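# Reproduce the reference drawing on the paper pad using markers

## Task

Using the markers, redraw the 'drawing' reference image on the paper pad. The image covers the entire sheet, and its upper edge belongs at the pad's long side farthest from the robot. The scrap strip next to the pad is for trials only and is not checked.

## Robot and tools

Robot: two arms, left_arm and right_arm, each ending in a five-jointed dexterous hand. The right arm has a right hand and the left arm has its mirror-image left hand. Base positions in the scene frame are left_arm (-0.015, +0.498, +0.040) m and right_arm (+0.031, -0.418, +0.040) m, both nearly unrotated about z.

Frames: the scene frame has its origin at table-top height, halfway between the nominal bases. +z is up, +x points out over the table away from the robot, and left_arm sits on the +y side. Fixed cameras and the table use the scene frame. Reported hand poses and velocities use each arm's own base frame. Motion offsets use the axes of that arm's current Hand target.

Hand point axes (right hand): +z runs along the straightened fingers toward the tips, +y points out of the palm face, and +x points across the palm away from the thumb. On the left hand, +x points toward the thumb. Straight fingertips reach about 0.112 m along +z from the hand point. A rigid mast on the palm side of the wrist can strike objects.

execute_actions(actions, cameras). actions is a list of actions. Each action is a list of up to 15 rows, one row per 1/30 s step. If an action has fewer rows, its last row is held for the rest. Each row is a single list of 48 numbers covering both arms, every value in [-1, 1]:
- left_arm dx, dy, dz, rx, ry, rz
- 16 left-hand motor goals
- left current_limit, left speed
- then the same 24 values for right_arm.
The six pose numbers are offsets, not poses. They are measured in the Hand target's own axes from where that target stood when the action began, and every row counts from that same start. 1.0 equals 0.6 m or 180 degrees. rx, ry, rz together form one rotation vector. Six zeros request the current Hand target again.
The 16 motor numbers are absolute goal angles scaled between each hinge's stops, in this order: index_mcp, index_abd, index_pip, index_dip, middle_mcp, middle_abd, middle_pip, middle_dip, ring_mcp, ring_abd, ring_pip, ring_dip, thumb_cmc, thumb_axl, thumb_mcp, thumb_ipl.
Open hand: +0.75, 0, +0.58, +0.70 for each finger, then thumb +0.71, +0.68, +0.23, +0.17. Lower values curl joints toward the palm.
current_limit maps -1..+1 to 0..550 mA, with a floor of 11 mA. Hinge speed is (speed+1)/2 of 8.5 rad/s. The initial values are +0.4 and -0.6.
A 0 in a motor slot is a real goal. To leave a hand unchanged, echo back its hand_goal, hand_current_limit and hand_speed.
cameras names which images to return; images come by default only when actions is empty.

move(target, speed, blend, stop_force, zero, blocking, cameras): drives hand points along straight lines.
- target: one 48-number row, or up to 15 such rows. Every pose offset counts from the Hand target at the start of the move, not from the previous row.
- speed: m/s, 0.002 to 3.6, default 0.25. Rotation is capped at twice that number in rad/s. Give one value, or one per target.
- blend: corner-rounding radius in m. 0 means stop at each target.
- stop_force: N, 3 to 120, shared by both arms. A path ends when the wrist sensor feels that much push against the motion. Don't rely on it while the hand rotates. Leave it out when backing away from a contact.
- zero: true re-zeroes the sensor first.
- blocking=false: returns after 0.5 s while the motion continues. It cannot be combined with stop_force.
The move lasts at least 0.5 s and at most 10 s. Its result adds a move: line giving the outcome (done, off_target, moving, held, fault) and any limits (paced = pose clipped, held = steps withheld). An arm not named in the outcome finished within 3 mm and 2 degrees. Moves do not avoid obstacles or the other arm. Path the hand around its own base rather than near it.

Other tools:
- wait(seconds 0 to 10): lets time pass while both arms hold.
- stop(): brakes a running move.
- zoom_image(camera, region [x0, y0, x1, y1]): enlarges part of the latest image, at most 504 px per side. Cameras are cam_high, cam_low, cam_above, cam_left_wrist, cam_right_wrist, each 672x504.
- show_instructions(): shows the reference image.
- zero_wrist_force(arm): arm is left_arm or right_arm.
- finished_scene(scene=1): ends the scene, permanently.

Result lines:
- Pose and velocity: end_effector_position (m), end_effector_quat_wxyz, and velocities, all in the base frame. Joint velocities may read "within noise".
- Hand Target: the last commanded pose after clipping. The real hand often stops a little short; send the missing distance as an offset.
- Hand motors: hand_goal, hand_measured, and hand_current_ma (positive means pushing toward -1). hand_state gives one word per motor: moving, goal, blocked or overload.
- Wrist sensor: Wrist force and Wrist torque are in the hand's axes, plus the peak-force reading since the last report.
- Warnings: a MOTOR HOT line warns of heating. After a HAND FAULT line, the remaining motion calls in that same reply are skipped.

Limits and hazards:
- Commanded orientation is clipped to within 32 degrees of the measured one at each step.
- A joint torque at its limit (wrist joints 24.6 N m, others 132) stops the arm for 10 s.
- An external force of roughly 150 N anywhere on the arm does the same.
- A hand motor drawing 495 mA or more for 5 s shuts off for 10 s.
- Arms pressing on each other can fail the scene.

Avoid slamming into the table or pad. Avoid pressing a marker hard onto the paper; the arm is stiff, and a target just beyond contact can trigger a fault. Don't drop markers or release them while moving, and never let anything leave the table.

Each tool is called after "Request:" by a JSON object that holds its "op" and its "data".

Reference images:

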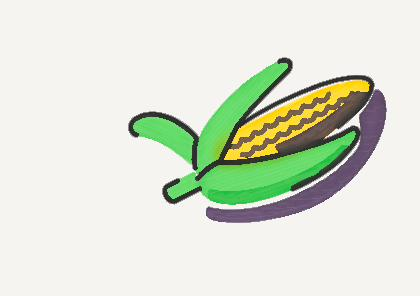

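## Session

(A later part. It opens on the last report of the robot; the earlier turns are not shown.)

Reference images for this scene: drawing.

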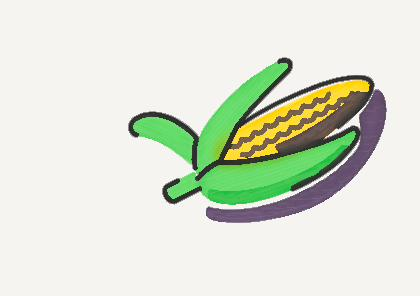

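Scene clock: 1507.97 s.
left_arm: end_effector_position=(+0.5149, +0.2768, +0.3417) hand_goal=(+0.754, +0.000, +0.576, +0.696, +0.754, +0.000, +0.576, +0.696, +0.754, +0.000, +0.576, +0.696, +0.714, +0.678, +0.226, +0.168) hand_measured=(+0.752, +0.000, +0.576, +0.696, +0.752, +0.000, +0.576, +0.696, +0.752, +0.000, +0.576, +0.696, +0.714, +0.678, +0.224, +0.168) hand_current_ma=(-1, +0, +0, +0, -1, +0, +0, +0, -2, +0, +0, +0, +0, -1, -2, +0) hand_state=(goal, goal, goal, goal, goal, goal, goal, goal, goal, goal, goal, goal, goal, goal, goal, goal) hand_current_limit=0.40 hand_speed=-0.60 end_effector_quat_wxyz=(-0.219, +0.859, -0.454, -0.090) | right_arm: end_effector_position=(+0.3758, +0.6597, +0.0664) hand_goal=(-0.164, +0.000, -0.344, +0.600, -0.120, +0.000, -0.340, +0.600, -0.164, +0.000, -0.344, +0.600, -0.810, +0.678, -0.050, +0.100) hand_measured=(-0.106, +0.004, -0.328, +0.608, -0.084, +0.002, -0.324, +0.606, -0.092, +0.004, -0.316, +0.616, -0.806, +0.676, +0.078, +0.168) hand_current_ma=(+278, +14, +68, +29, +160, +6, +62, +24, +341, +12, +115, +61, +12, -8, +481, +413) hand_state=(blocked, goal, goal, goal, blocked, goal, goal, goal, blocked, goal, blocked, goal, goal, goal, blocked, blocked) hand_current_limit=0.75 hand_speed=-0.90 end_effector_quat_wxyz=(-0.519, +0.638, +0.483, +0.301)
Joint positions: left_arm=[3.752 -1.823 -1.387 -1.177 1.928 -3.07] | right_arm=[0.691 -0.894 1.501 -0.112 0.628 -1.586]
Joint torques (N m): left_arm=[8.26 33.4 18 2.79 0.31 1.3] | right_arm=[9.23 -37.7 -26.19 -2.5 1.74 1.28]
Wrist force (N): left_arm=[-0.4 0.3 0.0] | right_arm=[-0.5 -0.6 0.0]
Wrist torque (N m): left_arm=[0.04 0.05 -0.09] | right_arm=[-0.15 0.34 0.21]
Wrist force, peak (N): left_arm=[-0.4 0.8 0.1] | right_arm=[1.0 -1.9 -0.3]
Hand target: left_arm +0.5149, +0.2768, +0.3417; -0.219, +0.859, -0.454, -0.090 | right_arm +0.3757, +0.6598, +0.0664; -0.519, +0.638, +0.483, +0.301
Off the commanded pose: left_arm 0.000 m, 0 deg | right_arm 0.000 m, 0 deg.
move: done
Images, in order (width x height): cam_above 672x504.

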